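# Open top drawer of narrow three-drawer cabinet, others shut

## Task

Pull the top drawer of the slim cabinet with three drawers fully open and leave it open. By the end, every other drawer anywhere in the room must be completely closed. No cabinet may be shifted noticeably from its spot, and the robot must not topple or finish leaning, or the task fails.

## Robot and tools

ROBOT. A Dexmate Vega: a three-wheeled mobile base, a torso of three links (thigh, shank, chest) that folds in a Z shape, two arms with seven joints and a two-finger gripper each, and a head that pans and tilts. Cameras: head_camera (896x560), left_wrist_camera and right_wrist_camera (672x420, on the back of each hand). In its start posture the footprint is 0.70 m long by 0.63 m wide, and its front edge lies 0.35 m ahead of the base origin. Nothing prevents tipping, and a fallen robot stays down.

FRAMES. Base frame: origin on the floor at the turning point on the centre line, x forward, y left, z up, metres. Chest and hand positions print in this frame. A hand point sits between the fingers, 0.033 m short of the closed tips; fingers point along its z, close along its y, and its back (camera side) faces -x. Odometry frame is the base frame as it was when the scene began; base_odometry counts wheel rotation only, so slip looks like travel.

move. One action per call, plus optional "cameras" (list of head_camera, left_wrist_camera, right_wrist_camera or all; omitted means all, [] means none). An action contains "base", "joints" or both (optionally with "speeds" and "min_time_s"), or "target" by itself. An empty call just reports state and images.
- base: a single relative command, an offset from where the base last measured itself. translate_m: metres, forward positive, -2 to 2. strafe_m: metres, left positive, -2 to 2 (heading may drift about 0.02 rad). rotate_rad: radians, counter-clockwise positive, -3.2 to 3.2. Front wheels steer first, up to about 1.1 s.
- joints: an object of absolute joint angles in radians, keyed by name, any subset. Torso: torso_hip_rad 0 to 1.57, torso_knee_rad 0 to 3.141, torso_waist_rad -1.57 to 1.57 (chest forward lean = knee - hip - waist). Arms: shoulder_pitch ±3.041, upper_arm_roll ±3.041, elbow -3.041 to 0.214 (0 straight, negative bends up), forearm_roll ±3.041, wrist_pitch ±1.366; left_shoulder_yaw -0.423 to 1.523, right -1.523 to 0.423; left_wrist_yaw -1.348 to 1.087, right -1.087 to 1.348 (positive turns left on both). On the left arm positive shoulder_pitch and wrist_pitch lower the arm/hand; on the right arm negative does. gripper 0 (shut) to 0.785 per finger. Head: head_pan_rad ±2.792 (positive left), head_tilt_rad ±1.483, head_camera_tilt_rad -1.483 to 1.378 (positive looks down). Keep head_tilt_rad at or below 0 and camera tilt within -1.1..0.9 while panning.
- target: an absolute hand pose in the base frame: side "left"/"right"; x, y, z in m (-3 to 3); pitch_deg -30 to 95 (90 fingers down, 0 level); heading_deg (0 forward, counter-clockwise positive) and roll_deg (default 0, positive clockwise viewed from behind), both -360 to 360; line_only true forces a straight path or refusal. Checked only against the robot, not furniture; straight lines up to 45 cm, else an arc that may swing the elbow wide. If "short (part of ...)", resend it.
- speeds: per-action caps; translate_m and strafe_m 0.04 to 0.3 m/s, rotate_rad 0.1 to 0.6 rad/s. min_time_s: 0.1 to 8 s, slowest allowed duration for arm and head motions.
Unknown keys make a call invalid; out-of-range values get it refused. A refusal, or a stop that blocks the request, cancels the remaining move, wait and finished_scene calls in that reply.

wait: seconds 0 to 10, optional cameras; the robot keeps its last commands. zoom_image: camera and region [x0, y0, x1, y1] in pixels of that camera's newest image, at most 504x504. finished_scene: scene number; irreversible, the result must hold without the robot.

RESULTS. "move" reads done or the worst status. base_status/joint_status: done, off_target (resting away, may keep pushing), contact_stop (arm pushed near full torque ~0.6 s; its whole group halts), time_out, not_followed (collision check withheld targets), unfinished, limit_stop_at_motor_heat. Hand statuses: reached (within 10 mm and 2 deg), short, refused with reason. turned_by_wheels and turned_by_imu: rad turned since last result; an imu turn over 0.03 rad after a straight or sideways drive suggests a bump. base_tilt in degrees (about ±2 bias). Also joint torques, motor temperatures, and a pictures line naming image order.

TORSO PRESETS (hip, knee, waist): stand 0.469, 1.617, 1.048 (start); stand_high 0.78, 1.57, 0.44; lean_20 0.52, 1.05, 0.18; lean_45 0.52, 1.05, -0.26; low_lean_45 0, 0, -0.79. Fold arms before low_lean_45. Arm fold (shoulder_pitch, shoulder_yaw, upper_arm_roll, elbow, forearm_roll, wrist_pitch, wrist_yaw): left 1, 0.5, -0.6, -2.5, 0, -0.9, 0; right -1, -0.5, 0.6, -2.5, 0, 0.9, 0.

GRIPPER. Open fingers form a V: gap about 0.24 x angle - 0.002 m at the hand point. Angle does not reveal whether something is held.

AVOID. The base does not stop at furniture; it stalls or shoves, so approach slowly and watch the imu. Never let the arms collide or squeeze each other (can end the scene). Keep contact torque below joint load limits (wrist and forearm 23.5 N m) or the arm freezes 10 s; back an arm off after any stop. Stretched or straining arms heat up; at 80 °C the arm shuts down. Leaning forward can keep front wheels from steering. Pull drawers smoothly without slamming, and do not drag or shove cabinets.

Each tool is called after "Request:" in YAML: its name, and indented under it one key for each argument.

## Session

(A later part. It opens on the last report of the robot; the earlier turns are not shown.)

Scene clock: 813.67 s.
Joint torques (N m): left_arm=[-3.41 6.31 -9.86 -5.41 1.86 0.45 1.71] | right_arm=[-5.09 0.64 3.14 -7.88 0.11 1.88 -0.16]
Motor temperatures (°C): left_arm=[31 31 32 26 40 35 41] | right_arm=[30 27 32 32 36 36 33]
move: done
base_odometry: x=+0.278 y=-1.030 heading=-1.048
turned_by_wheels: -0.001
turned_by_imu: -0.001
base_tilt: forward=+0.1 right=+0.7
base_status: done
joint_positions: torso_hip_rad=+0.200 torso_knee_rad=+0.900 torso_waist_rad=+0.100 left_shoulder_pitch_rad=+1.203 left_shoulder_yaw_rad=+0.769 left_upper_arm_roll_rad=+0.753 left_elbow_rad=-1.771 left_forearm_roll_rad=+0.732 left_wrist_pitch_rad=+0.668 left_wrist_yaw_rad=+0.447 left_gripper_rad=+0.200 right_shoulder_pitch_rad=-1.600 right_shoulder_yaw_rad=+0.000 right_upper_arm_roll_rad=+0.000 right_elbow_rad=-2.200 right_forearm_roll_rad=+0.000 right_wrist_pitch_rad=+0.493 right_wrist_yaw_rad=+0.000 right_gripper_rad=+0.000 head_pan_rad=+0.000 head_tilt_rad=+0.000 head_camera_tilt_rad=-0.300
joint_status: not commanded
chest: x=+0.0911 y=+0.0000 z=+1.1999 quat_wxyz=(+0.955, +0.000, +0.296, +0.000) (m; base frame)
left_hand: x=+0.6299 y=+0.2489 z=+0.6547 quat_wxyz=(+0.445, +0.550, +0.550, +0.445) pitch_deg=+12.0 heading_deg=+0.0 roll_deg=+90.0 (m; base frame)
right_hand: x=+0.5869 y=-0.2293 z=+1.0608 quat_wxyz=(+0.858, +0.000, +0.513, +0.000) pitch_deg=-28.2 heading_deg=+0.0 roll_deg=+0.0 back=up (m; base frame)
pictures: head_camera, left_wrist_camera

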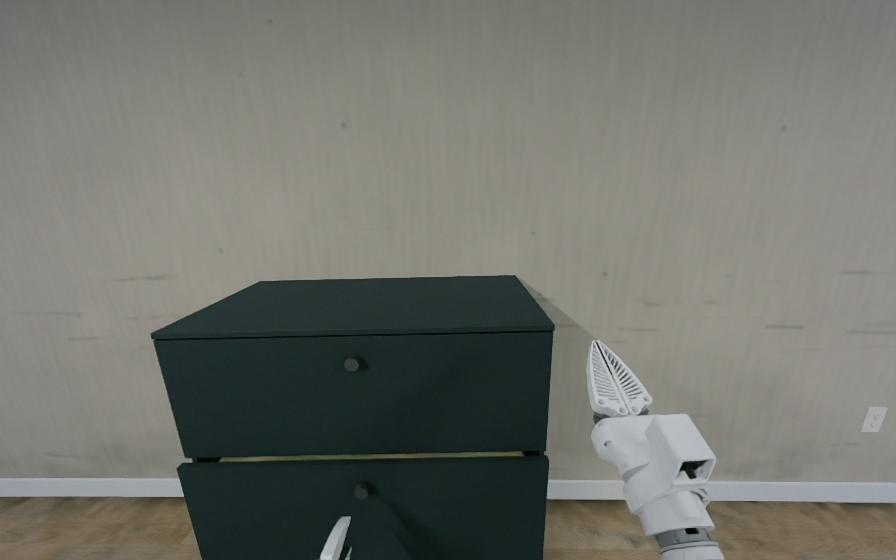

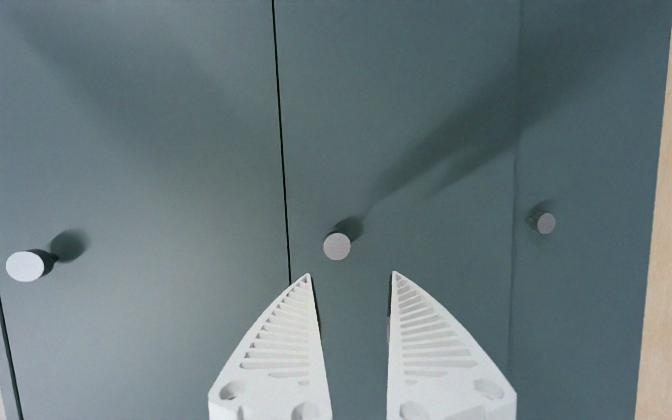

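Request:
move:
  base: {"translate_m":0.04}
  cameras: []

Request:
move:
  target: {"side":"left","x":0.707,"y":0.252,"z":0.640,"pitch_deg":12,"heading_deg":0,"roll_deg":90}
  cameras: ["left_wrist_camera"]

Request:
zoom_image:
  camera: "left_wrist_camera"
  region: [252, 200, 452, 325]

Request:
move:
  joints: {"left_gripper_rad":0.0}
  cameras: ["left_wrist_camera"]

Request:
zoom_image:
  camera: "left_wrist_camera"
  region: [252, 200, 452, 325]

Scene clock: 815.40 s.
Joint torques (N m): left_arm=[-4.26 6.91 -9.01 -5.92 2.17 0.57 1.34] | right_arm=[-6.53 -1.02 3.32 -8.46 0.18 3.03 -0.07]
Motor temperatures (°C): left_arm=[31 31 32 26 40 35 41] | right_arm=[30 27 32 32 36 36 33]
move: done
base_odometry: x=+0.298 y=-1.065 heading=-1.049
turned_by_wheels: -0.001
turned_by_imu: -0.001
base_tilt: forward=+0.1 right=+0.8
base_status: done
joint_positions: torso_hip_rad=+0.200 torso_knee_rad=+0.900 torso_waist_rad=+0.100 left_shoulder_pitch_rad=+1.203 left_shoulder_yaw_rad=+0.769 left_upper_arm_roll_rad=+0.753 left_elbow_rad=-1.771 left_forearm_roll_rad=+0.732 left_wrist_pitch_rad=+0.668 left_wrist_yaw_rad=+0.447 left_gripper_rad=+0.200 right_shoulder_pitch_rad=-1.600 right_shoulder_yaw_rad=+0.000 right_upper_arm_roll_rad=+0.000 right_elbow_rad=-2.200 right_forearm_roll_rad=+0.000 right_wrist_pitch_rad=+0.493 right_wrist_yaw_rad=+0.000 right_gripper_rad=+0.000 head_pan_rad=+0.000 head_tilt_rad=+0.000 head_camera_tilt_rad=-0.300
joint_status: not commanded
chest: x=+0.0911 y=+0.0000 z=+1.1999 quat_wxyz=(+0.955, +0.000, +0.296, +0.000) (m; base frame)
left_hand: x=+0.6299 y=+0.2489 z=+0.6547 quat_wxyz=(+0.445, +0.550, +0.550, +0.445) pitch_deg=+12.0 heading_deg=+0.0 roll_deg=+90.0 (m; base frame)
right_hand: x=+0.5869 y=-0.2293 z=+1.0607 quat_wxyz=(+0.858, +0.000, +0.513, +0.000) pitch_deg=-28.2 heading_deg=+0.0 roll_deg=+0.0 back=up (m; base frame)
pictures: none
No camera images: "cameras" was empty.

Scene clock: 817.80 s.
Joint torques (N m): left_arm=[-18.54 2.76 -5.06 -4.8 1.09 0.51 0.97] | right_arm=[-4.18 -0.69 2.73 -8.47 0.09 2.56 -0.19]
Motor temperatures (°C): left_arm=[31 31 32 26 40 35 41] | right_arm=[30 27 32 32 36 36 33]
move: done
base_odometry: x=+0.298 y=-1.065 heading=-1.049
turned_by_wheels: +0.000
turned_by_imu: +0.000
base_tilt: forward=+0.0 right=+0.7
base_status: not commanded
joint_positions: torso_hip_rad=+0.200 torso_knee_rad=+0.900 torso_waist_rad=+0.100 left_shoulder_pitch_rad=+0.992 left_shoulder_yaw_rad=+0.665 left_upper_arm_roll_rad=+0.788 left_elbow_rad=-1.514 left_forearm_roll_rad=+0.709 left_wrist_pitch_rad=+0.550 left_wrist_yaw_rad=+0.411 left_gripper_rad=+0.200 right_shoulder_pitch_rad=-1.600 right_shoulder_yaw_rad=+0.000 right_upper_arm_roll_rad=+0.000 right_elbow_rad=-2.200 right_forearm_roll_rad=+0.000 right_wrist_pitch_rad=+0.493 right_wrist_yaw_rad=+0.000 right_gripper_rad=+0.000 head_pan_rad=+0.000 head_tilt_rad=+0.000 head_camera_tilt_rad=-0.300
joint_status: not commanded
chest: x=+0.0911 y=+0.0000 z=+1.1999 quat_wxyz=(+0.955, +0.000, +0.296, +0.000) (m; base frame)
left_hand: x=+0.7058 y=+0.2522 z=+0.6400 quat_wxyz=(+0.445, +0.550, +0.550, +0.445) pitch_deg=+12.0 heading_deg=+0.0 roll_deg=-90.0 (m; base frame)
left_hand_status: reached (straight line, planned for 1.2 s): 1 mm and 0.0 deg off.
right_hand: x=+0.5869 y=-0.2293 z=+1.0607 quat_wxyz=(+0.858, +0.000, +0.513, +0.000) pitch_deg=-28.2 heading_deg=+0.0 roll_deg=+0.0 back=up (m; base frame)
pictures: left_wrist_camera

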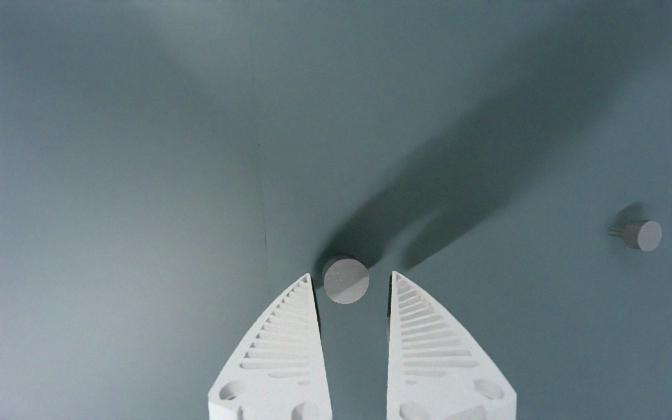

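Scaled by 2.520 from the camera's 672x420 image, which has a finer 960x600 frame.

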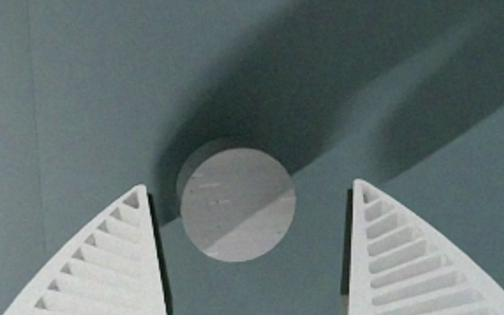

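Scene clock: 818.50 s.
Joint torques (N m): left_arm=[-9.18 2.34 -1.99 -1.93 0.16 -0.97 -0.52] | right_arm=[-4.65 -0.5 2.76 -8.11 0.13 2.71 0.04]
Motor temperatures (°C): left_arm=[31 31 32 26 40 35 41] | right_arm=[30 27 32 32 36 36 33]
move: done
base_odometry: x=+0.298 y=-1.065 heading=-1.049
turned_by_wheels: +0.000
turned_by_imu: +0.000
base_tilt: forward=+0.1 right=+0.7
base_status: not commanded
joint_positions: torso_hip_rad=+0.200 torso_knee_rad=+0.900 torso_waist_rad=+0.100 left_shoulder_pitch_rad=+0.989 left_shoulder_yaw_rad=+0.663 left_upper_arm_roll_rad=+0.788 left_elbow_rad=-1.511 left_forearm_roll_rad=+0.709 left_wrist_pitch_rad=+0.548 left_wrist_yaw_rad=+0.412 left_gripper_rad=+0.000 right_shoulder_pitch_rad=-1.600 right_shoulder_yaw_rad=+0.000 right_upper_arm_roll_rad=+0.000 right_elbow_rad=-2.200 right_forearm_roll_rad=+0.000 right_wrist_pitch_rad=+0.493 right_wrist_yaw_rad=+0.000 right_gripper_rad=+0.000 head_pan_rad=+0.000 head_tilt_rad=+0.000 head_camera_tilt_rad=-0.300
joint_status: all done
chest: x=+0.0911 y=+0.0000 z=+1.1999 quat_wxyz=(+0.955, +0.000, +0.296, +0.000) (m; base frame)
left_hand: x=+0.7070 y=+0.2522 z=+0.6405 quat_wxyz=(+0.445, +0.549, +0.549, +0.445) pitch_deg=+11.9 heading_deg=+0.0 roll_deg=-90.0 (m; base frame)
right_hand: x=+0.5869 y=-0.2293 z=+1.0608 quat_wxyz=(+0.858, +0.000, +0.513, +0.000) pitch_deg=-28.2 heading_deg=+0.0 roll_deg=+0.0 back=up (m; base frame)
pictures: left_wrist_camera

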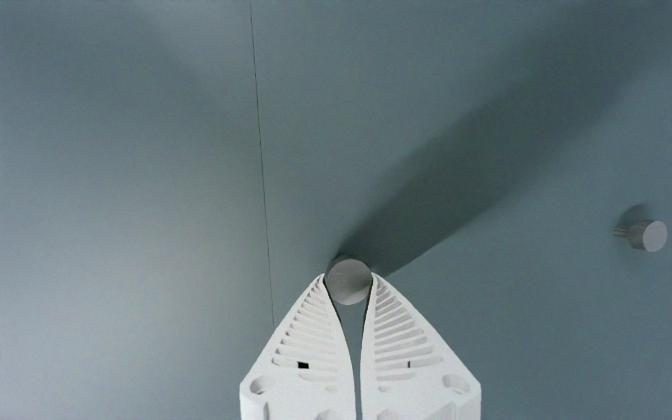

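Scaled by 2.520 from the camera's 672x420 image, which has a finer 960x600 frame.

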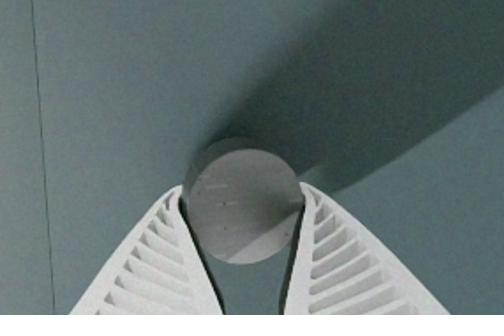

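Request:
move:
  joints: {"left_gripper_rad":0.2}
  cameras: []

Request:
move:
  target: {"side":"left","x":0.713,"y":0.2435,"z":0.640,"pitch_deg":12,"heading_deg":0,"roll_deg":90}
  cameras: ["left_wrist_camera"]

Request:
zoom_image:
  camera: "left_wrist_camera"
  region: [252, 200, 452, 325]

Request:
move:
  joints: {"left_gripper_rad":0.03}
  cameras: ["left_wrist_camera"]

Request:
zoom_image:
  camera: "left_wrist_camera"
  region: [252, 200, 452, 325]

Scene clock: 820.17 s.
Joint torques (N m): left_arm=[-11.16 1.36 -4.73 -6.1 1.34 -0.49 0.84] | right_arm=[-5.5 0.34 2.5 -8.33 0.25 3.03 -0.09]
Motor temperatures (°C): left_arm=[31 31 32 26 40 35 41] | right_arm=[30 27 32 32 36 36 33]
move: done
base_odometry: x=+0.298 y=-1.065 heading=-1.049
turned_by_wheels: +0.000
turned_by_imu: +0.000
base_tilt: forward=+0.1 right=+0.7
base_status: not commanded
joint_positions: torso_hip_rad=+0.200 torso_knee_rad=+0.900 torso_waist_rad=+0.100 left_shoulder_pitch_rad=+0.989 left_shoulder_yaw_rad=+0.663 left_upper_arm_roll_rad=+0.789 left_elbow_rad=-1.510 left_forearm_roll_rad=+0.708 left_wrist_pitch_rad=+0.548 left_wrist_yaw_rad=+0.411 left_gripper_rad=+0.200 right_shoulder_pitch_rad=-1.600 right_shoulder_yaw_rad=+0.000 right_upper_arm_roll_rad=+0.000 right_elbow_rad=-2.200 right_forearm_roll_rad=+0.000 right_wrist_pitch_rad=+0.493 right_wrist_yaw_rad=+0.000 right_gripper_rad=+0.000 head_pan_rad=+0.000 head_tilt_rad=+0.000 head_camera_tilt_rad=-0.300
joint_status: all done
chest: x=+0.0910 y=+0.0000 z=+1.1999 quat_wxyz=(+0.955, +0.000, +0.296, +0.000) (m; base frame)
left_hand: x=+0.7070 y=+0.2522 z=+0.6401 quat_wxyz=(+0.445, +0.549, +0.550, +0.445) pitch_deg=+12.0 heading_deg=+0.0 roll_deg=-90.0 (m; base frame)
right_hand: x=+0.5869 y=-0.2293 z=+1.0608 quat_wxyz=(+0.858, +0.000, +0.513, +0.000) pitch_deg=-28.2 heading_deg=+0.0 roll_deg=+0.0 back=up (m; base frame)
pictures: none
No camera images: "cameras" was empty.

Scene clock: 821.10 s.
Joint torques (N m): left_arm=[-19.84 0.87 -5.27 -5.18 1.67 0.02 0.79] | right_arm=[-4.81 -0.72 3.02 -8.01 0.18 2.76 -0.18]
Motor temperatures (°C): left_arm=[31 31 32 26 40 35 41] | right_arm=[30 27 32 32 36 36 33]
move: done
base_odometry: x=+0.298 y=-1.065 heading=-1.049
turned_by_wheels: +0.000
turned_by_imu: +0.000
base_tilt: forward=+0.1 right=+0.7
base_status: not commanded
joint_positions: torso_hip_rad=+0.200 torso_knee_rad=+0.900 torso_waist_rad=+0.100 left_shoulder_pitch_rad=+0.972 left_shoulder_yaw_rad=+0.644 left_upper_arm_roll_rad=+0.799 left_elbow_rad=-1.496 left_forearm_roll_rad=+0.716 left_wrist_pitch_rad=+0.555 left_wrist_yaw_rad=+0.404 left_gripper_rad=+0.200 right_shoulder_pitch_rad=-1.600 right_shoulder_yaw_rad=+0.000 right_upper_arm_roll_rad=+0.000 right_elbow_rad=-2.200 right_forearm_roll_rad=+0.000 right_wrist_pitch_rad=+0.493 right_wrist_yaw_rad=+0.000 right_gripper_rad=+0.000 head_pan_rad=+0.000 head_tilt_rad=+0.000 head_camera_tilt_rad=-0.300
joint_status: not commanded
chest: x=+0.0910 y=+0.0000 z=+1.1999 quat_wxyz=(+0.955, +0.000, +0.296, +0.000) (m; base frame)
left_hand: x=+0.7119 y=+0.2451 z=+0.6398 quat_wxyz=(+0.445, +0.550, +0.550, +0.445) pitch_deg=+12.0 heading_deg=+0.0 roll_deg=+90.0 (m; base frame)
left_hand_status: reached (straight line, planned for 0.3 s): 2 mm and 0.0 deg off.
right_hand: x=+0.5869 y=-0.2293 z=+1.0608 quat_wxyz=(+0.858, +0.000, +0.513, +0.000) pitch_deg=-28.2 heading_deg=+0.0 roll_deg=+0.0 back=up (m; base frame)
pictures: left_wrist_camera

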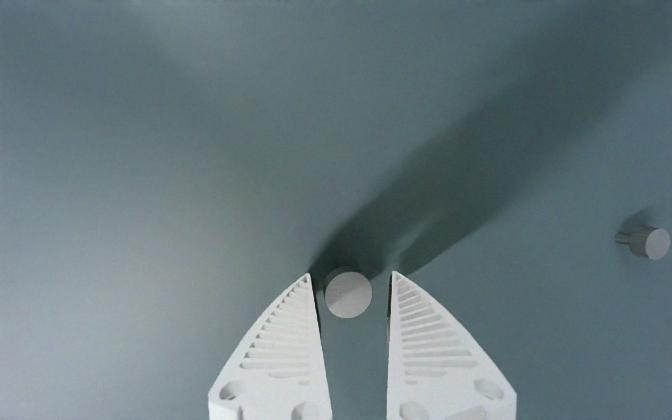

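Scaled by 2.520 from the camera's 672x420 image, which has a finer 960x600 frame.

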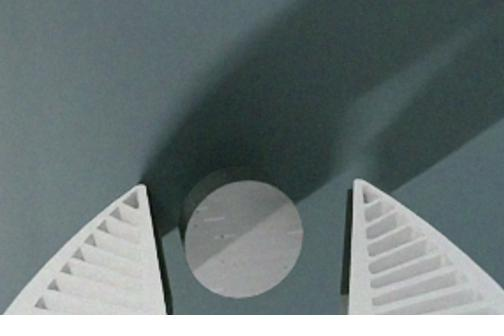

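Scene clock: 821.77 s.
Joint torques (N m): left_arm=[-10.26 -0.53 0.66 -1.99 0.64 0.16 -0.12] | right_arm=[-6.26 -0.68 2.91 -7.94 0.22 3.57 -0.27]
Motor temperatures (°C): left_arm=[31 31 32 26 40 35 41] | right_arm=[30 27 32 32 36 36 33]
move: done
base_odometry: x=+0.298 y=-1.065 heading=-1.049
turned_by_wheels: +0.000
turned_by_imu: +0.000
base_tilt: forward=+0.1 right=+0.7
base_status: not commanded
joint_positions: torso_hip_rad=+0.200 torso_knee_rad=+0.900 torso_waist_rad=+0.100 left_shoulder_pitch_rad=+0.969 left_shoulder_yaw_rad=+0.641 left_upper_arm_roll_rad=+0.800 left_elbow_rad=-1.494 left_forearm_roll_rad=+0.717 left_wrist_pitch_rad=+0.556 left_wrist_yaw_rad=+0.403 left_gripper_rad=+0.030 right_shoulder_pitch_rad=-1.600 right_shoulder_yaw_rad=+0.000 right_upper_arm_roll_rad=+0.000 right_elbow_rad=-2.200 right_forearm_roll_rad=+0.000 right_wrist_pitch_rad=+0.493 right_wrist_yaw_rad=+0.000 right_gripper_rad=+0.000 head_pan_rad=+0.000 head_tilt_rad=+0.000 head_camera_tilt_rad=-0.300
joint_status: all done
chest: x=+0.0910 y=+0.0000 z=+1.1999 quat_wxyz=(+0.955, +0.000, +0.296, +0.000) (m; base frame)
left_hand: x=+0.7130 y=+0.2440 z=+0.6404 quat_wxyz=(+0.445, +0.549, +0.549, +0.445) pitch_deg=+12.0 heading_deg=+0.0 roll_deg=-90.0 (m; base frame)
right_hand: x=+0.5869 y=-0.2293 z=+1.0608 quat_wxyz=(+0.858, +0.000, +0.513, +0.000) pitch_deg=-28.2 heading_deg=+0.0 roll_deg=+0.0 back=up (m; base frame)
pictures: left_wrist_camera

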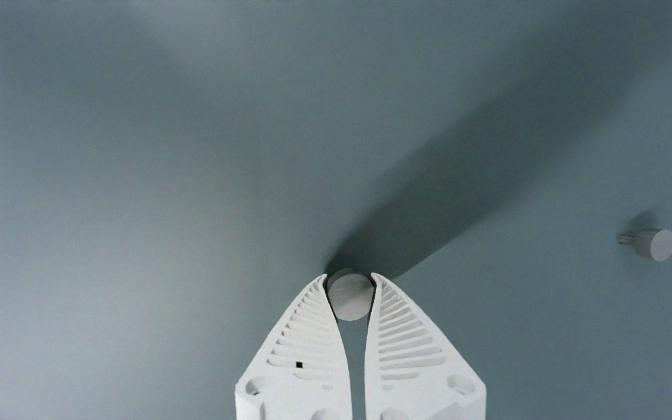

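Scaled by 2.520 from the camera's 672x420 image, which has a finer 960x600 frame.

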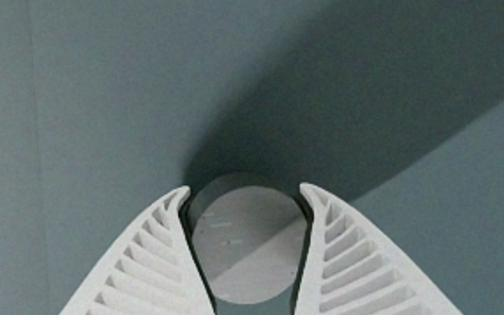

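Request:
move:
  base: {"translate_m":-0.1}
  speeds: {"translate_m":0.08}
  cameras: ["left_wrist_camera"]

Request:
zoom_image:
  camera: "left_wrist_camera"
  region: [252, 200, 452, 325]

Scene clock: 824.10 s.
Joint torques (N m): left_arm=[-9.26 0.33 -4.03 -2.7 0.05 -0.09 -0.59] | right_arm=[-5.26 0.19 3.31 -7.63 0.29 2.41 -0.31]
Motor temperatures (°C): left_arm=[31 31 32 26 40 35 41] | right_arm=[30 27 32 32 36 36 33]
move: done
base_odometry: x=+0.249 y=-0.978 heading=-1.049
turned_by_wheels: +0.001
turned_by_imu: +0.002
base_tilt: forward=+0.0 right=+0.8
base_status: done
joint_positions: torso_hip_rad=+0.200 torso_knee_rad=+0.900 torso_waist_rad=+0.100 left_shoulder_pitch_rad=+0.968 left_shoulder_yaw_rad=+0.640 left_upper_arm_roll_rad=+0.801 left_elbow_rad=-1.494 left_forearm_roll_rad=+0.718 left_wrist_pitch_rad=+0.557 left_wrist_yaw_rad=+0.403 left_gripper_rad=+0.030 right_shoulder_pitch_rad=-1.600 right_shoulder_yaw_rad=+0.000 right_upper_arm_roll_rad=+0.000 right_elbow_rad=-2.200 right_forearm_roll_rad=+0.000 right_wrist_pitch_rad=+0.493 right_wrist_yaw_rad=+0.000 right_gripper_rad=+0.000 head_pan_rad=+0.000 head_tilt_rad=+0.000 head_camera_tilt_rad=-0.300
joint_status: not commanded
chest: x=+0.0908 y=+0.0000 z=+1.1999 quat_wxyz=(+0.955, +0.000, +0.295, +0.000) (m; base frame)
left_hand: x=+0.7131 y=+0.2436 z=+0.6406 quat_wxyz=(+0.445, +0.549, +0.549, +0.445) pitch_deg=+11.9 heading_deg=+0.0 roll_deg=-90.0 (m; base frame)
right_hand: x=+0.5867 y=-0.2293 z=+1.0610 quat_wxyz=(+0.858, +0.000, +0.513, +0.000) pitch_deg=-28.2 heading_deg=+0.0 roll_deg=+0.0 back=up (m; base frame)
pictures: left_wrist_camera

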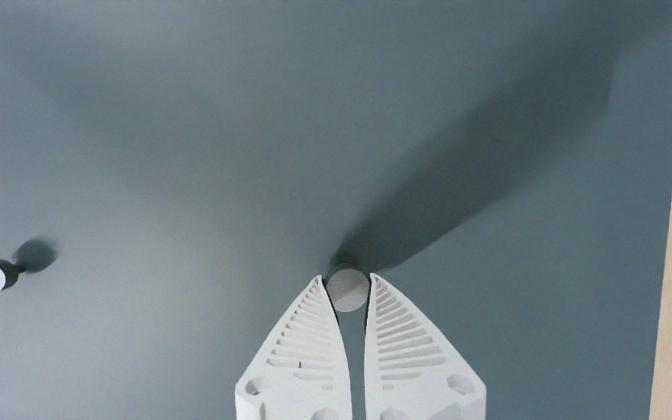

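Scaled by 2.520 from the camera's 672x420 image, which has a finer 960x600 frame.

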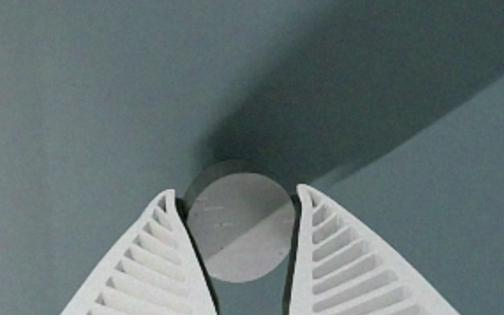

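Request:
move:
  joints: {"left_gripper_rad":0.2}
  cameras: []

Request:
move:
  target: {"side":"left","x":0.733,"y":0.242,"z":0.637,"pitch_deg":12,"heading_deg":0,"roll_deg":90}
  cameras: []

Request:
move:
  joints: {"left_gripper_rad":0.0}
  cameras: ["left_wrist_camera"]

Request:
zoom_image:
  camera: "left_wrist_camera"
  region: [252, 200, 452, 325]

Request:
move:
  base: {"translate_m":-0.15}
  speeds: {"translate_m":0.15}
  cameras: ["left_wrist_camera"]

Request:
zoom_image:
  camera: "left_wrist_camera"
  region: [252, 200, 452, 325]

Scene clock: 825.40 s.
Joint torques (N m): left_arm=[-9.71 0.54 -5.21 -4.08 1.31 -1.34 0.83] | right_arm=[-5.95 -0.17 3.26 -8.56 0.17 3.29 -0.1]
Motor temperatures (°C): left_arm=[31 31 32 26 40 35 41] | right_arm=[30 27 32 32 36 36 33]
move: done
base_odometry: x=+0.249 y=-0.978 heading=-1.049
turned_by_wheels: +0.000
turned_by_imu: +0.000
base_tilt: forward=+0.1 right=+0.7
base_status: not commanded
joint_positions: torso_hip_rad=+0.200 torso_knee_rad=+0.900 torso_waist_rad=+0.100 left_shoulder_pitch_rad=+0.968 left_shoulder_yaw_rad=+0.640 left_upper_arm_roll_rad=+0.801 left_elbow_rad=-1.493 left_forearm_roll_rad=+0.718 left_wrist_pitch_rad=+0.557 left_wrist_yaw_rad=+0.402 left_gripper_rad=+0.200 right_shoulder_pitch_rad=-1.600 right_shoulder_yaw_rad=+0.000 right_upper_arm_roll_rad=+0.000 right_elbow_rad=-2.200 right_forearm_roll_rad=+0.000 right_wrist_pitch_rad=+0.493 right_wrist_yaw_rad=+0.000 right_gripper_rad=+0.000 head_pan_rad=+0.000 head_tilt_rad=+0.000 head_camera_tilt_rad=-0.300
joint_status: all done
chest: x=+0.0909 y=+0.0000 z=+1.1999 quat_wxyz=(+0.955, +0.000, +0.296, +0.000) (m; base frame)
left_hand: x=+0.7131 y=+0.2437 z=+0.6402 quat_wxyz=(+0.445, +0.549, +0.550, +0.445) pitch_deg=+12.0 heading_deg=+0.0 roll_deg=-90.0 (m; base frame)
right_hand: x=+0.5868 y=-0.2293 z=+1.0609 quat_wxyz=(+0.858, +0.000, +0.513, +0.000) pitch_deg=-28.2 heading_deg=+0.0 roll_deg=+0.0 back=up (m; base frame)
pictures: none
No camera images: "cameras" was empty.

Scene clock: 826.97 s.
Joint torques (N m): left_arm=[-26.32 -1.84 -7.17 -5.54 1.1 -0.1 0.33] | right_arm=[-5.03 0.16 2.59 -8.64 0.11 2.45 -0.1]
Motor temperatures (°C): left_arm=[31 31 32 26 40 35 41] | right_arm=[30 27 32 32 36 36 33]
move: done
base_odometry: x=+0.249 y=-0.978 heading=-1.049
turned_by_wheels: +0.000
turned_by_imu: +0.000
base_tilt: forward=+0.0 right=+0.8
base_status: not commanded
joint_positions: torso_hip_rad=+0.200 torso_knee_rad=+0.900 torso_waist_rad=+0.100 left_shoulder_pitch_rad=+0.914 left_shoulder_yaw_rad=+0.605 left_upper_arm_roll_rad=+0.812 left_elbow_rad=-1.416 left_forearm_roll_rad=+0.713 left_wrist_pitch_rad=+0.526 left_wrist_yaw_rad=+0.399 left_gripper_rad=+0.200 right_shoulder_pitch_rad=-1.600 right_shoulder_yaw_rad=+0.000 right_upper_arm_roll_rad=+0.000 right_elbow_rad=-2.200 right_forearm_roll_rad=+0.000 right_wrist_pitch_rad=+0.493 right_wrist_yaw_rad=+0.000 right_gripper_rad=+0.000 head_pan_rad=+0.000 head_tilt_rad=+0.000 head_camera_tilt_rad=-0.300
joint_status: not commanded
chest: x=+0.0909 y=+0.0000 z=+1.1999 quat_wxyz=(+0.955, +0.000, +0.296, +0.000) (m; base frame)
left_hand: x=+0.7318 y=+0.2422 z=+0.6368 quat_wxyz=(+0.445, +0.550, +0.550, +0.445) pitch_deg=+12.0 heading_deg=+0.0 roll_deg=-90.0 (m; base frame)
left_hand_status: reached (straight line, planned for 0.6 s): 1 mm and 0.0 deg off.
right_hand: x=+0.5868 y=-0.2293 z=+1.0609 quat_wxyz=(+0.858, +0.000, +0.513, +0.000) pitch_deg=-28.2 heading_deg=+0.0 roll_deg=+0.0 back=up (m; base frame)
pictures: none
No camera images: "cameras" was empty.

Scene clock: 827.67 s.
Joint torques (N m): left_arm=[-7.52 0.26 -2.37 -1.83 -0.69 -1.04 -0.78] | right_arm=[-5.27 0.31 3.1 -8.69 0.16 3.16 -0.24]
Motor temperatures (°C): left_arm=[31 31 32 26 40 35 41] | right_arm=[30 27 32 32 36 36 33]
move: done
base_odometry: x=+0.249 y=-0.978 heading=-1.049
turned_by_wheels: +0.000
turned_by_imu: +0.000
base_tilt: forward=+0.0 right=+0.8
base_status: not commanded
joint_positions: torso_hip_rad=+0.200 torso_knee_rad=+0.900 torso_waist_rad=+0.100 left_shoulder_pitch_rad=+0.911 left_shoulder_yaw_rad=+0.604 left_upper_arm_roll_rad=+0.812 left_elbow_rad=-1.414 left_forearm_roll_rad=+0.713 left_wrist_pitch_rad=+0.525 left_wrist_yaw_rad=+0.400 left_gripper_rad=+0.000 right_shoulder_pitch_rad=-1.600 right_shoulder_yaw_rad=+0.000 right_upper_arm_roll_rad=+0.000 right_elbow_rad=-2.200 right_forearm_roll_rad=+0.000 right_wrist_pitch_rad=+0.493 right_wrist_yaw_rad=+0.000 right_gripper_rad=+0.000 head_pan_rad=+0.000 head_tilt_rad=+0.000 head_camera_tilt_rad=-0.300
joint_status: all done
chest: x=+0.0909 y=+0.0000 z=+1.1999 quat_wxyz=(+0.955, +0.000, +0.295, +0.000) (m; base frame)
left_hand: x=+0.7331 y=+0.2421 z=+0.6377 quat_wxyz=(+0.445, +0.549, +0.549, +0.445) pitch_deg=+11.9 heading_deg=+0.0 roll_deg=-90.0 (m; base frame)
right_hand: x=+0.5867 y=-0.2293 z=+1.0609 quat_wxyz=(+0.858, +0.000, +0.513, +0.000) pitch_deg=-28.2 heading_deg=+0.0 roll_deg=+0.0 back=up (m; base frame)
pictures: left_wrist_camera

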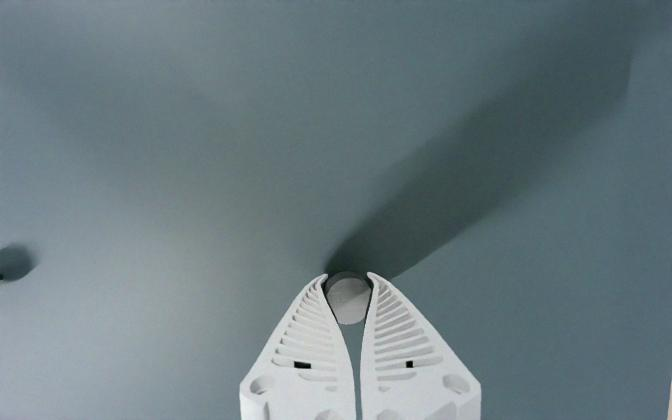

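Scaled by 2.520 from the camera's 672x420 image, which has a finer 960x600 frame.

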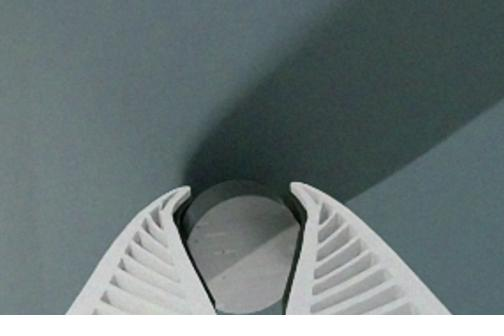

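Scene clock: 829.73 s.
Joint torques (N m): left_arm=[-8.89 -1.32 -2.19 -3.13 -0.74 -1.41 -1.29] | right_arm=[-4.75 1.64 3.14 -7.59 0.19 2.59 -0.03]
Motor temperatures (°C): left_arm=[31 31 32 26 40 35 41] | right_arm=[30 27 32 32 36 36 33]
move: done
base_odometry: x=+0.174 y=-0.848 heading=-1.050
turned_by_wheels: -0.001
turned_by_imu: -0.002
base_tilt: forward=+0.0 right=+0.8
base_status: done
joint_positions: torso_hip_rad=+0.200 torso_knee_rad=+0.900 torso_waist_rad=+0.100 left_shoulder_pitch_rad=+0.910 left_shoulder_yaw_rad=+0.604 left_upper_arm_roll_rad=+0.812 left_elbow_rad=-1.413 left_forearm_roll_rad=+0.713 left_wrist_pitch_rad=+0.525 left_wrist_yaw_rad=+0.400 left_gripper_rad=+0.000 right_shoulder_pitch_rad=-1.600 right_shoulder_yaw_rad=+0.000 right_upper_arm_roll_rad=+0.000 right_elbow_rad=-2.200 right_forearm_roll_rad=+0.000 right_wrist_pitch_rad=+0.493 right_wrist_yaw_rad=+0.000 right_gripper_rad=+0.000 head_pan_rad=+0.000 head_tilt_rad=+0.000 head_camera_tilt_rad=-0.300
joint_status: not commanded
chest: x=+0.0908 y=+0.0000 z=+1.1999 quat_wxyz=(+0.955, +0.000, +0.295, +0.000) (m; base frame)
left_hand: x=+0.7333 y=+0.2423 z=+0.6379 quat_wxyz=(+0.445, +0.549, +0.549, +0.446) pitch_deg=+11.9 heading_deg=+0.0 roll_deg=-90.0 (m; base frame)
right_hand: x=+0.5866 y=-0.2293 z=+1.0611 quat_wxyz=(+0.858, +0.000, +0.513, +0.000) pitch_deg=-28.3 heading_deg=+0.0 roll_deg=+0.0 back=up (m; base frame)
pictures: left_wrist_camera

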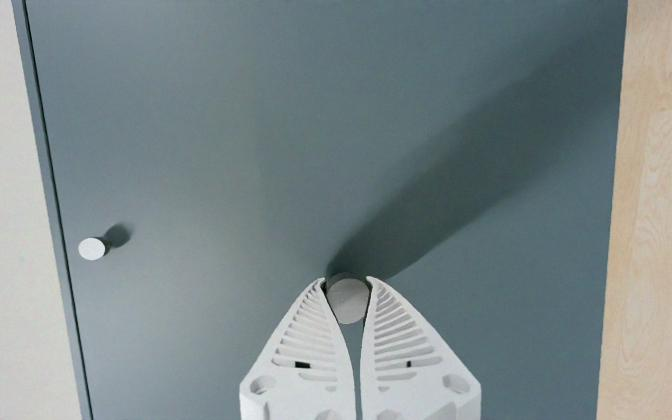

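Scaled by 2.520 from the camera's 672x420 image, which has a finer 960x600 frame.

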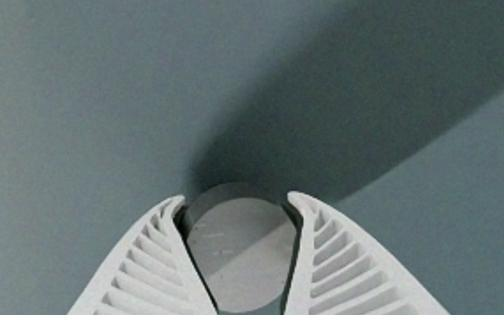

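Request:
move:
  base: {"translate_m":-0.2}
  speeds: {"translate_m":0.15}
  cameras: ["head_camera","left_wrist_camera"]

Scene clock: 832.50 s.
Joint torques (N m): left_arm=[-9.76 2.14 -5.76 -4.06 1.21 0.17 1.03] | right_arm=[-4.41 1.19 3.02 -8.51 0.21 3.18 -0.25]
Motor temperatures (°C): left_arm=[31 31 32 26 40 35 41] | right_arm=[30 27 32 32 36 36 33]
move: done
base_odometry: x=+0.075 y=-0.674 heading=-1.051
turned_by_wheels: -0.001
turned_by_imu: -0.001
base_tilt: forward=+0.0 right=+0.7
base_status: done
joint_positions: torso_hip_rad=+0.200 torso_knee_rad=+0.900 torso_waist_rad=+0.100 left_shoulder_pitch_rad=+0.910 left_shoulder_yaw_rad=+0.604 left_upper_arm_roll_rad=+0.813 left_elbow_rad=-1.413 left_forearm_roll_rad=+0.713 left_wrist_pitch_rad=+0.525 left_wrist_yaw_rad=+0.399 left_gripper_rad=+0.000 right_shoulder_pitch_rad=-1.600 right_shoulder_yaw_rad=+0.000 right_upper_arm_roll_rad=+0.000 right_elbow_rad=-2.200 right_forearm_roll_rad=+0.000 right_wrist_pitch_rad=+0.493 right_wrist_yaw_rad=+0.000 right_gripper_rad=+0.000 head_pan_rad=+0.000 head_tilt_rad=+0.000 head_camera_tilt_rad=-0.300
joint_status: not commanded
chest: x=+0.0910 y=+0.0000 z=+1.1999 quat_wxyz=(+0.955, +0.000, +0.296, +0.000) (m; base frame)
left_hand: x=+0.7331 y=+0.2422 z=+0.6370 quat_wxyz=(+0.445, +0.550, +0.550, +0.445) pitch_deg=+12.0 heading_deg=+0.0 roll_deg=-90.0 (m; base frame)
right_hand: x=+0.5868 y=-0.2293 z=+1.0608 quat_wxyz=(+0.858, +0.000, +0.513, +0.000) pitch_deg=-28.2 heading_deg=+0.0 roll_deg=+0.0 back=up (m; base frame)
pictures: head_camera, left_wrist_camera

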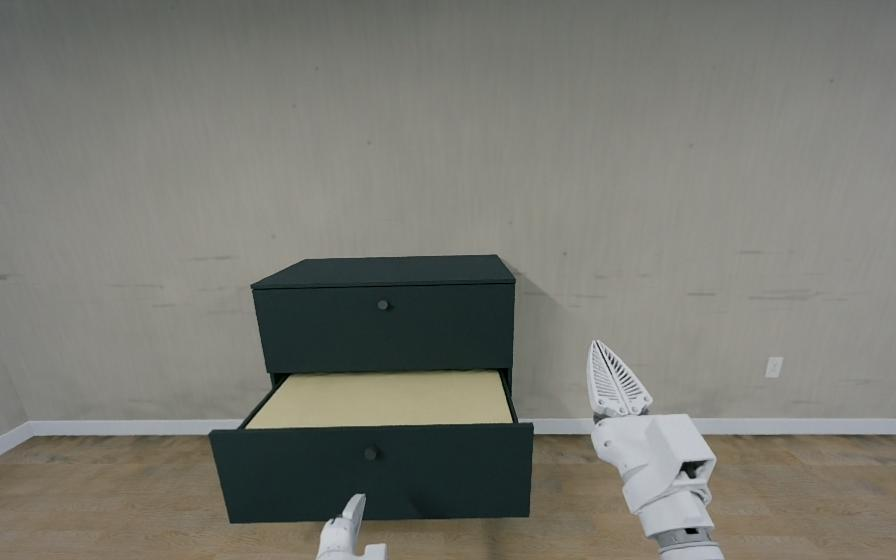

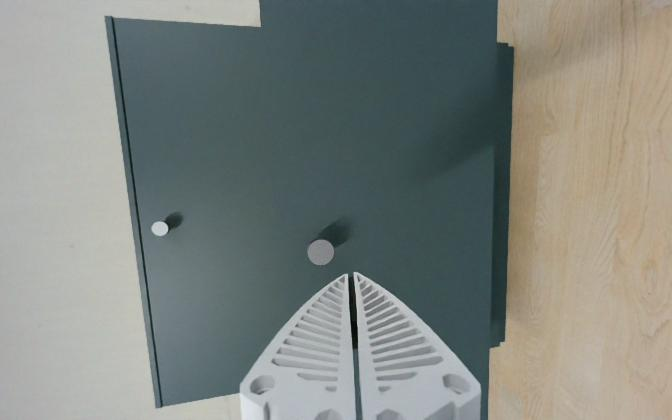

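Request:
move:
  base: {"translate_m":0.125}
  joints: {"left_gripper_rad":0.2}
  cameras: ["left_wrist_camera"]

Request:
zoom_image:
  camera: "left_wrist_camera"
  region: [252, 200, 452, 325]

Scene clock: 834.70 s.
Joint torques (N m): left_arm=[-11.74 1.08 -5.66 -5.78 1.31 0.55 1.03] | right_arm=[-4.67 1.38 2.77 -8.64 0.15 2.78 0.15]
Motor temperatures (°C): left_arm=[31 31 32 26 40 35 41] | right_arm=[30 27 32 32 36 36 33]
move: done
base_odometry: x=+0.137 y=-0.783 heading=-1.051
turned_by_wheels: +0.000
turned_by_imu: +0.002
base_tilt: forward=+0.1 right=+0.7
base_status: done
joint_positions: torso_hip_rad=+0.200 torso_knee_rad=+0.900 torso_waist_rad=+0.100 left_shoulder_pitch_rad=+0.910 left_shoulder_yaw_rad=+0.604 left_upper_arm_roll_rad=+0.813 left_elbow_rad=-1.413 left_forearm_roll_rad=+0.713 left_wrist_pitch_rad=+0.525 left_wrist_yaw_rad=+0.399 left_gripper_rad=+0.200 right_shoulder_pitch_rad=-1.600 right_shoulder_yaw_rad=+0.000 right_upper_arm_roll_rad=+0.000 right_elbow_rad=-2.200 right_forearm_roll_rad=+0.000 right_wrist_pitch_rad=+0.493 right_wrist_yaw_rad=+0.000 right_gripper_rad=+0.000 head_pan_rad=+0.000 head_tilt_rad=+0.000 head_camera_tilt_rad=-0.300
joint_status: all done
chest: x=+0.0911 y=+0.0000 z=+1.1999 quat_wxyz=(+0.955, +0.000, +0.296, +0.000) (m; base frame)
left_hand: x=+0.7331 y=+0.2421 z=+0.6368 quat_wxyz=(+0.445, +0.550, +0.550, +0.445) pitch_deg=+12.0 heading_deg=+0.0 roll_deg=-90.0 (m; base frame)
right_hand: x=+0.5869 y=-0.2293 z=+1.0608 quat_wxyz=(+0.858, +0.000, +0.513, +0.000) pitch_deg=-28.2 heading_deg=+0.0 roll_deg=+0.0 back=up (m; base frame)
pictures: left_wrist_camera

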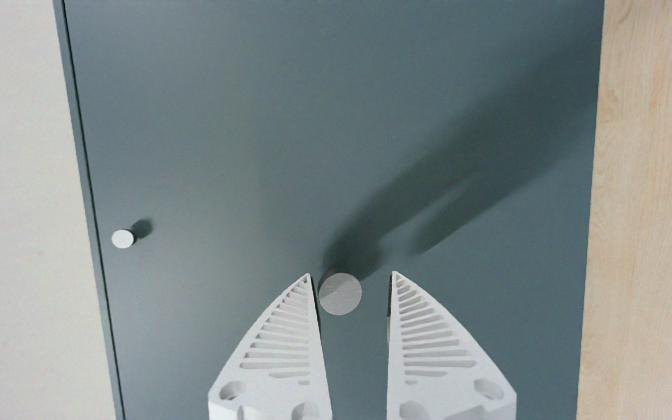

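Scaled by 2.520 from the camera's 672x420 image, which has a finer 960x600 frame.

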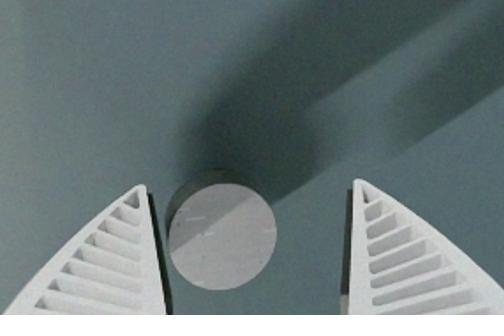

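Request:
move:
  target: {"side":"left","x":0.733,"y":0.243,"z":0.645,"pitch_deg":12,"heading_deg":0,"roll_deg":90}
  cameras: []

Request:
move:
  base: {"translate_m":0.025}
  cameras: []

Request:
move:
  joints: {"left_gripper_rad":0.0}
  cameras: ["left_wrist_camera"]

Request:
zoom_image:
  camera: "left_wrist_camera"
  region: [252, 200, 452, 325]

Request:
move:
  base: {"translate_m":-0.1}
  speeds: {"translate_m":0.1}
  cameras: ["head_camera","left_wrist_camera"]

Request:
zoom_image:
  camera: "left_wrist_camera"
  region: [252, 200, 452, 325]

Scene clock: 836.27 s.
Joint torques (N m): left_arm=[-10.56 5.68 -11.44 -6.08 1.7 0.37 0.9] | right_arm=[-5.33 0.35 3.15 -7.79 -0.02 1.8 -0.15]
Motor temperatures (°C): left_arm=[31 31 32 26 40 35 41] | right_arm=[30 27 32 32 36 36 33]
move: done
base_odometry: x=+0.137 y=-0.783 heading=-1.051
turned_by_wheels: +0.000
turned_by_imu: +0.000
base_tilt: forward=+0.1 right=+0.7
base_status: not commanded
joint_positions: torso_hip_rad=+0.200 torso_knee_rad=+0.900 torso_waist_rad=+0.100 left_shoulder_pitch_rad=+0.919 left_shoulder_yaw_rad=+0.621 left_upper_arm_roll_rad=+0.807 left_elbow_rad=-1.452 left_forearm_roll_rad=+0.715 left_wrist_pitch_rad=+0.540 left_wrist_yaw_rad=+0.380 left_gripper_rad=+0.200 right_shoulder_pitch_rad=-1.600 right_shoulder_yaw_rad=+0.000 right_upper_arm_roll_rad=+0.000 right_elbow_rad=-2.200 right_forearm_roll_rad=+0.000 right_wrist_pitch_rad=+0.493 right_wrist_yaw_rad=+0.000 right_gripper_rad=+0.000 head_pan_rad=+0.000 head_tilt_rad=+0.000 head_camera_tilt_rad=-0.300
joint_status: not commanded
chest: x=+0.0911 y=+0.0000 z=+1.1999 quat_wxyz=(+0.955, +0.000, +0.296, +0.000) (m; base frame)
left_hand: x=+0.7330 y=+0.2428 z=+0.6441 quat_wxyz=(+0.445, +0.550, +0.550, +0.445) pitch_deg=+12.0 heading_deg=+0.0 roll_deg=+90.0 (m; base frame)
left_hand_status: reached (straight line, planned for 0.4 s): 1 mm and 0.0 deg off.
right_hand: x=+0.5869 y=-0.2293 z=+1.0608 quat_wxyz=(+0.858, +0.000, +0.513, +0.000) pitch_deg=-28.2 heading_deg=+0.0 roll_deg=+0.0 back=up (m; base frame)
pictures: none
No camera images: "cameras" was empty.

Scene clock: 837.53 s.
Joint torques (N m): left_arm=[-12.02 6.27 -10.81 -4.49 1.57 0.66 0.84] | right_arm=[-5.45 -0.49 2.85 -7.6 0.1 2.95 0.01]
Motor temperatures (°C): left_arm=[31 31 32 26 40 35 41] | right_arm=[30 27 32 32 36 36 33]
move: done
base_odometry: x=+0.150 y=-0.804 heading=-1.050
turned_by_wheels: +0.001
turned_by_imu: +0.001
base_tilt: forward=+0.1 right=+0.7
base_status: done
joint_positions: torso_hip_rad=+0.200 torso_knee_rad=+0.900 torso_waist_rad=+0.100 left_shoulder_pitch_rad=+0.920 left_shoulder_yaw_rad=+0.623 left_upper_arm_roll_rad=+0.806 left_elbow_rad=-1.456 left_forearm_roll_rad=+0.715 left_wrist_pitch_rad=+0.541 left_wrist_yaw_rad=+0.379 left_gripper_rad=+0.200 right_shoulder_pitch_rad=-1.600 right_shoulder_yaw_rad=+0.000 right_upper_arm_roll_rad=+0.000 right_elbow_rad=-2.200 right_forearm_roll_rad=+0.000 right_wrist_pitch_rad=+0.493 right_wrist_yaw_rad=+0.000 right_gripper_rad=+0.000 head_pan_rad=+0.000 head_tilt_rad=+0.000 head_camera_tilt_rad=-0.300
joint_status: not commanded
chest: x=+0.0910 y=+0.0000 z=+1.1999 quat_wxyz=(+0.955, +0.000, +0.296, +0.000) (m; base frame)
left_hand: x=+0.7329 y=+0.2428 z=+0.6449 quat_wxyz=(+0.445, +0.550, +0.550, +0.445) pitch_deg=+12.0 heading_deg=+0.0 roll_deg=+90.0 (m; base frame)
right_hand: x=+0.5868 y=-0.2293 z=+1.0608 quat_wxyz=(+0.858, +0.000, +0.513, +0.000) pitch_deg=-28.2 heading_deg=+0.0 roll_deg=+0.0 back=up (m; base frame)
pictures: none
No camera images: "cameras" was empty.

Scene clock: 838.23 s.
Joint torques (N m): left_arm=[-13.14 5.9 -9.51 -5.56 1.59 -0.02 1.61] | right_arm=[-3.83 0.72 2.63 -8.25 0.23 2.43 -0.29]
Motor temperatures (°C): left_arm=[31 31 32 26 40 35 41] | right_arm=[30 27 32 32 36 36 33]
move: done
base_odometry: x=+0.150 y=-0.804 heading=-1.050
turned_by_wheels: +0.000
turned_by_imu: +0.000
base_tilt: forward=+0.0 right=+0.7
base_status: not commanded
joint_positions: torso_hip_rad=+0.200 torso_knee_rad=+0.900 torso_waist_rad=+0.100 left_shoulder_pitch_rad=+0.920 left_shoulder_yaw_rad=+0.623 left_upper_arm_roll_rad=+0.806 left_elbow_rad=-1.456 left_forearm_roll_rad=+0.715 left_wrist_pitch_rad=+0.541 left_wrist_yaw_rad=+0.378 left_gripper_rad=+0.000 right_shoulder_pitch_rad=-1.600 right_shoulder_yaw_rad=+0.000 right_upper_arm_roll_rad=+0.000 right_elbow_rad=-2.200 right_forearm_roll_rad=+0.000 right_wrist_pitch_rad=+0.493 right_wrist_yaw_rad=+0.000 right_gripper_rad=+0.000 head_pan_rad=+0.000 head_tilt_rad=+0.000 head_camera_tilt_rad=-0.300
joint_status: all done
chest: x=+0.0911 y=+0.0000 z=+1.1999 quat_wxyz=(+0.955, +0.000, +0.296, +0.000) (m; base frame)
left_hand: x=+0.7329 y=+0.2429 z=+0.6447 quat_wxyz=(+0.445, +0.550, +0.550, +0.445) pitch_deg=+12.0 heading_deg=+0.0 roll_deg=+90.0 (m; base frame)
right_hand: x=+0.5869 y=-0.2293 z=+1.0608 quat_wxyz=(+0.858, +0.000, +0.513, +0.000) pitch_deg=-28.2 heading_deg=+0.0 roll_deg=+0.0 back=up (m; base frame)
pictures: left_wrist_camera

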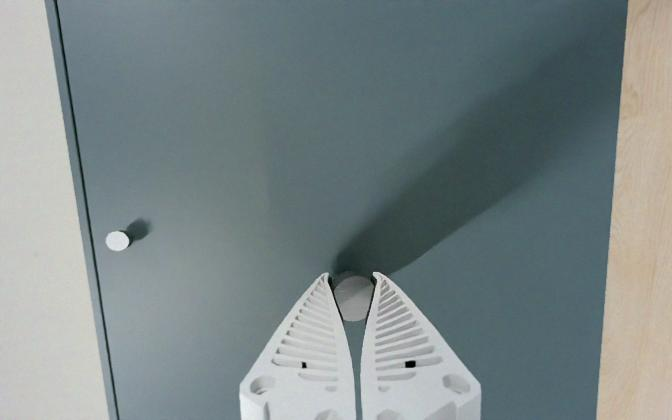

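Scaled by 2.520 from the camera's 672x420 image, which has a finer 960x600 frame.

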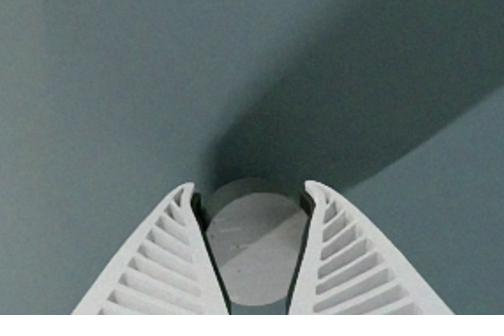

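Scene clock: 840.33 s.
Joint torques (N m): left_arm=[-10.38 4.65 -6.96 -5.08 1.44 0.54 0.9] | right_arm=[-6.41 0.43 3.23 -7.95 0.24 2.54 -0.23]
Motor temperatures (°C): left_arm=[31 31 32 26 40 35 41] | right_arm=[30 27 32 32 36 36 33]
move: done
base_odometry: x=+0.100 y=-0.717 heading=-1.051
turned_by_wheels: -0.001
turned_by_imu: -0.002
base_tilt: forward=+0.0 right=+0.8
base_status: done
joint_positions: torso_hip_rad=+0.200 torso_knee_rad=+0.900 torso_waist_rad=+0.100 left_shoulder_pitch_rad=+0.920 left_shoulder_yaw_rad=+0.623 left_upper_arm_roll_rad=+0.806 left_elbow_rad=-1.456 left_forearm_roll_rad=+0.716 left_wrist_pitch_rad=+0.541 left_wrist_yaw_rad=+0.379 left_gripper_rad=+0.000 right_shoulder_pitch_rad=-1.600 right_shoulder_yaw_rad=+0.000 right_upper_arm_roll_rad=+0.000 right_elbow_rad=-2.200 right_forearm_roll_rad=+0.000 right_wrist_pitch_rad=+0.493 right_wrist_yaw_rad=+0.000 right_gripper_rad=+0.000 head_pan_rad=+0.000 head_tilt_rad=+0.000 head_camera_tilt_rad=-0.300
joint_status: not commanded
chest: x=+0.0910 y=+0.0000 z=+1.1999 quat_wxyz=(+0.955, +0.000, +0.296, +0.000) (m; base frame)
left_hand: x=+0.7330 y=+0.2430 z=+0.6451 quat_wxyz=(+0.445, +0.549, +0.550, +0.445) pitch_deg=+12.0 heading_deg=+0.0 roll_deg=+90.0 (m; base frame)
right_hand: x=+0.5868 y=-0.2293 z=+1.0608 quat_wxyz=(+0.858, +0.000, +0.513, +0.000) pitch_deg=-28.2 heading_deg=+0.0 roll_deg=+0.0 back=up (m; base frame)
pictures: head_camera, left_wrist_camera

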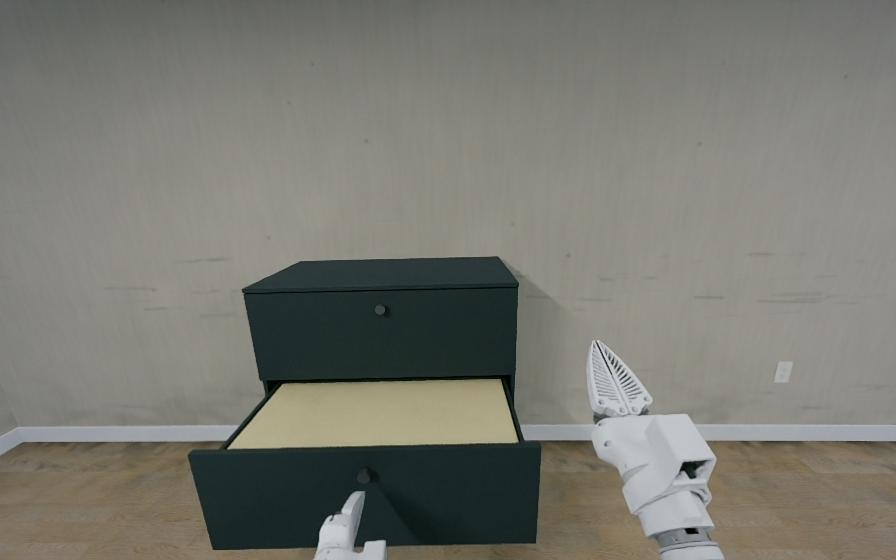

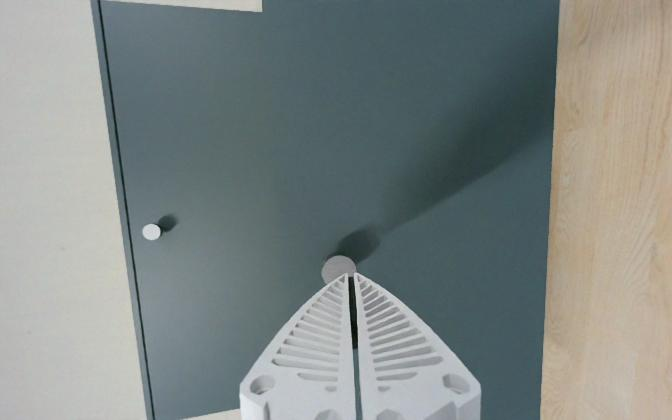

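Scaled by 2.520 from the camera's 672x420 image, which has a finer 960x600 frame.

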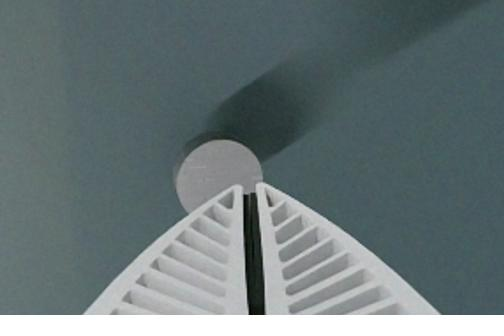

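Request:
move:
  target: {"side":"left","x":0.64,"y":0.24,"z":0.80,"pitch_deg":80,"heading_deg":0,"roll_deg":90}
  cameras: []

Request:
move:
  base: {"translate_m":0.13}
  joints: {"left_gripper_rad":0.2}
  cameras: ["head_camera","left_wrist_camera"]

Scene clock: 850.43 s.
Joint torques (N m): left_arm=[-30.93 0.61 -10.22 -0.66 1.19 -0.25 -0.01] | right_arm=[-5.7 0.11 2.82 -7.69 0.09 2.72 -0.22]
Motor temperatures (°C): left_arm=[32 31 32 26 40 35 41] | right_arm=[30 27 32 32 36 36 33]
move: done
base_odometry: x=+0.100 y=-0.717 heading=-1.051
turned_by_wheels: +0.000
turned_by_imu: +0.000
base_tilt: forward=+0.1 right=+0.7
base_status: not commanded
joint_positions: torso_hip_rad=+0.200 torso_knee_rad=+0.900 torso_waist_rad=+0.100 left_shoulder_pitch_rad=-0.377 left_shoulder_yaw_rad=+1.018 left_upper_arm_roll_rad=+1.458 left_elbow_rad=-1.963 left_forearm_roll_rad=+0.100 left_wrist_pitch_rad=+0.939 left_wrist_yaw_rad=-1.348 left_gripper_rad=+0.000 right_shoulder_pitch_rad=-1.600 right_shoulder_yaw_rad=+0.000 right_upper_arm_roll_rad=+0.000 right_elbow_rad=-2.200 right_forearm_roll_rad=+0.000 right_wrist_pitch_rad=+0.493 right_wrist_yaw_rad=+0.000 right_gripper_rad=+0.000 head_pan_rad=+0.000 head_tilt_rad=+0.000 head_camera_tilt_rad=-0.300
joint_status: not commanded
chest: x=+0.0910 y=+0.0000 z=+1.1999 quat_wxyz=(+0.955, +0.000, +0.296, +0.000) (m; base frame)
left_hand: x=+0.6402 y=+0.2399 z=+0.7996 quat_wxyz=(+0.062, +0.704, +0.704, +0.062) pitch_deg=+79.9 heading_deg=-0.1 roll_deg=+90.0 (m; base frame)
left_hand_status: reached (straight line, planned for 7.9 s): 0 mm and 0.1 deg off.
right_hand: x=+0.5868 y=-0.2293 z=+1.0608 quat_wxyz=(+0.858, +0.000, +0.513, +0.000) pitch_deg=-28.2 heading_deg=+0.0 roll_deg=+0.0 back=up (m; base frame)
pictures: none
No camera images: "cameras" was empty.

Scene clock: 852.27 s.
Joint torques (N m): left_arm=[-30.9 -1.31 -11.03 -0.57 1.19 -0.72 -0.1] | right_arm=[-4.49 0.88 2.84 -7.77 0.08 3.1 0]
Motor temperatures (°C): left_arm=[32 31 32 26 40 35 41] | right_arm=[30 27 32 32 36 36 33]
move: done
base_odometry: x=+0.165 y=-0.830 heading=-1.051
turned_by_wheels: +0.000
turned_by_imu: +0.001
base_tilt: forward=+0.1 right=+0.8
base_status: done
joint_positions: torso_hip_rad=+0.200 torso_knee_rad=+0.900 torso_waist_rad=+0.100 left_shoulder_pitch_rad=-0.380 left_shoulder_yaw_rad=+1.018 left_upper_arm_roll_rad=+1.461 left_elbow_rad=-1.961 left_forearm_roll_rad=+0.097 left_wrist_pitch_rad=+0.939 left_wrist_yaw_rad=-1.348 left_gripper_rad=+0.200 right_shoulder_pitch_rad=-1.600 right_shoulder_yaw_rad=+0.000 right_upper_arm_roll_rad=+0.000 right_elbow_rad=-2.200 right_forearm_roll_rad=+0.000 right_wrist_pitch_rad=+0.493 right_wrist_yaw_rad=+0.000 right_gripper_rad=+0.000 head_pan_rad=+0.000 head_tilt_rad=+0.000 head_camera_tilt_rad=-0.300
joint_status: all done
chest: x=+0.0911 y=+0.0000 z=+1.1999 quat_wxyz=(+0.955, +0.000, +0.296, +0.000) (m; base frame)
left_hand: x=+0.6401 y=+0.2400 z=+0.7998 quat_wxyz=(+0.062, +0.704, +0.704, +0.062) pitch_deg=+80.0 heading_deg=+0.0 roll_deg=+90.0 (m; base frame)
right_hand: x=+0.5869 y=-0.2293 z=+1.0607 quat_wxyz=(+0.858, +0.000, +0.513, +0.000) pitch_deg=-28.2 heading_deg=+0.0 roll_deg=+0.0 back=up (m; base frame)
pictures: head_camera, left_wrist_camera

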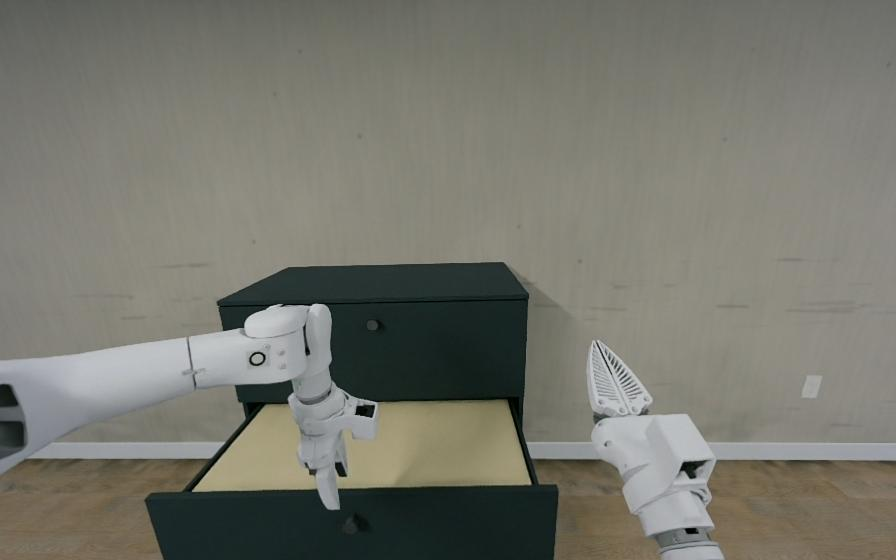

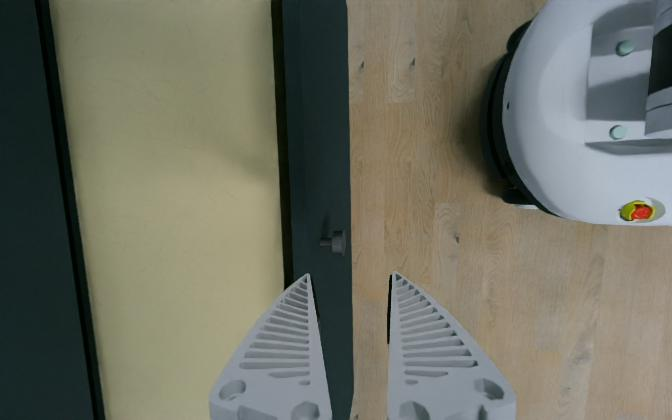

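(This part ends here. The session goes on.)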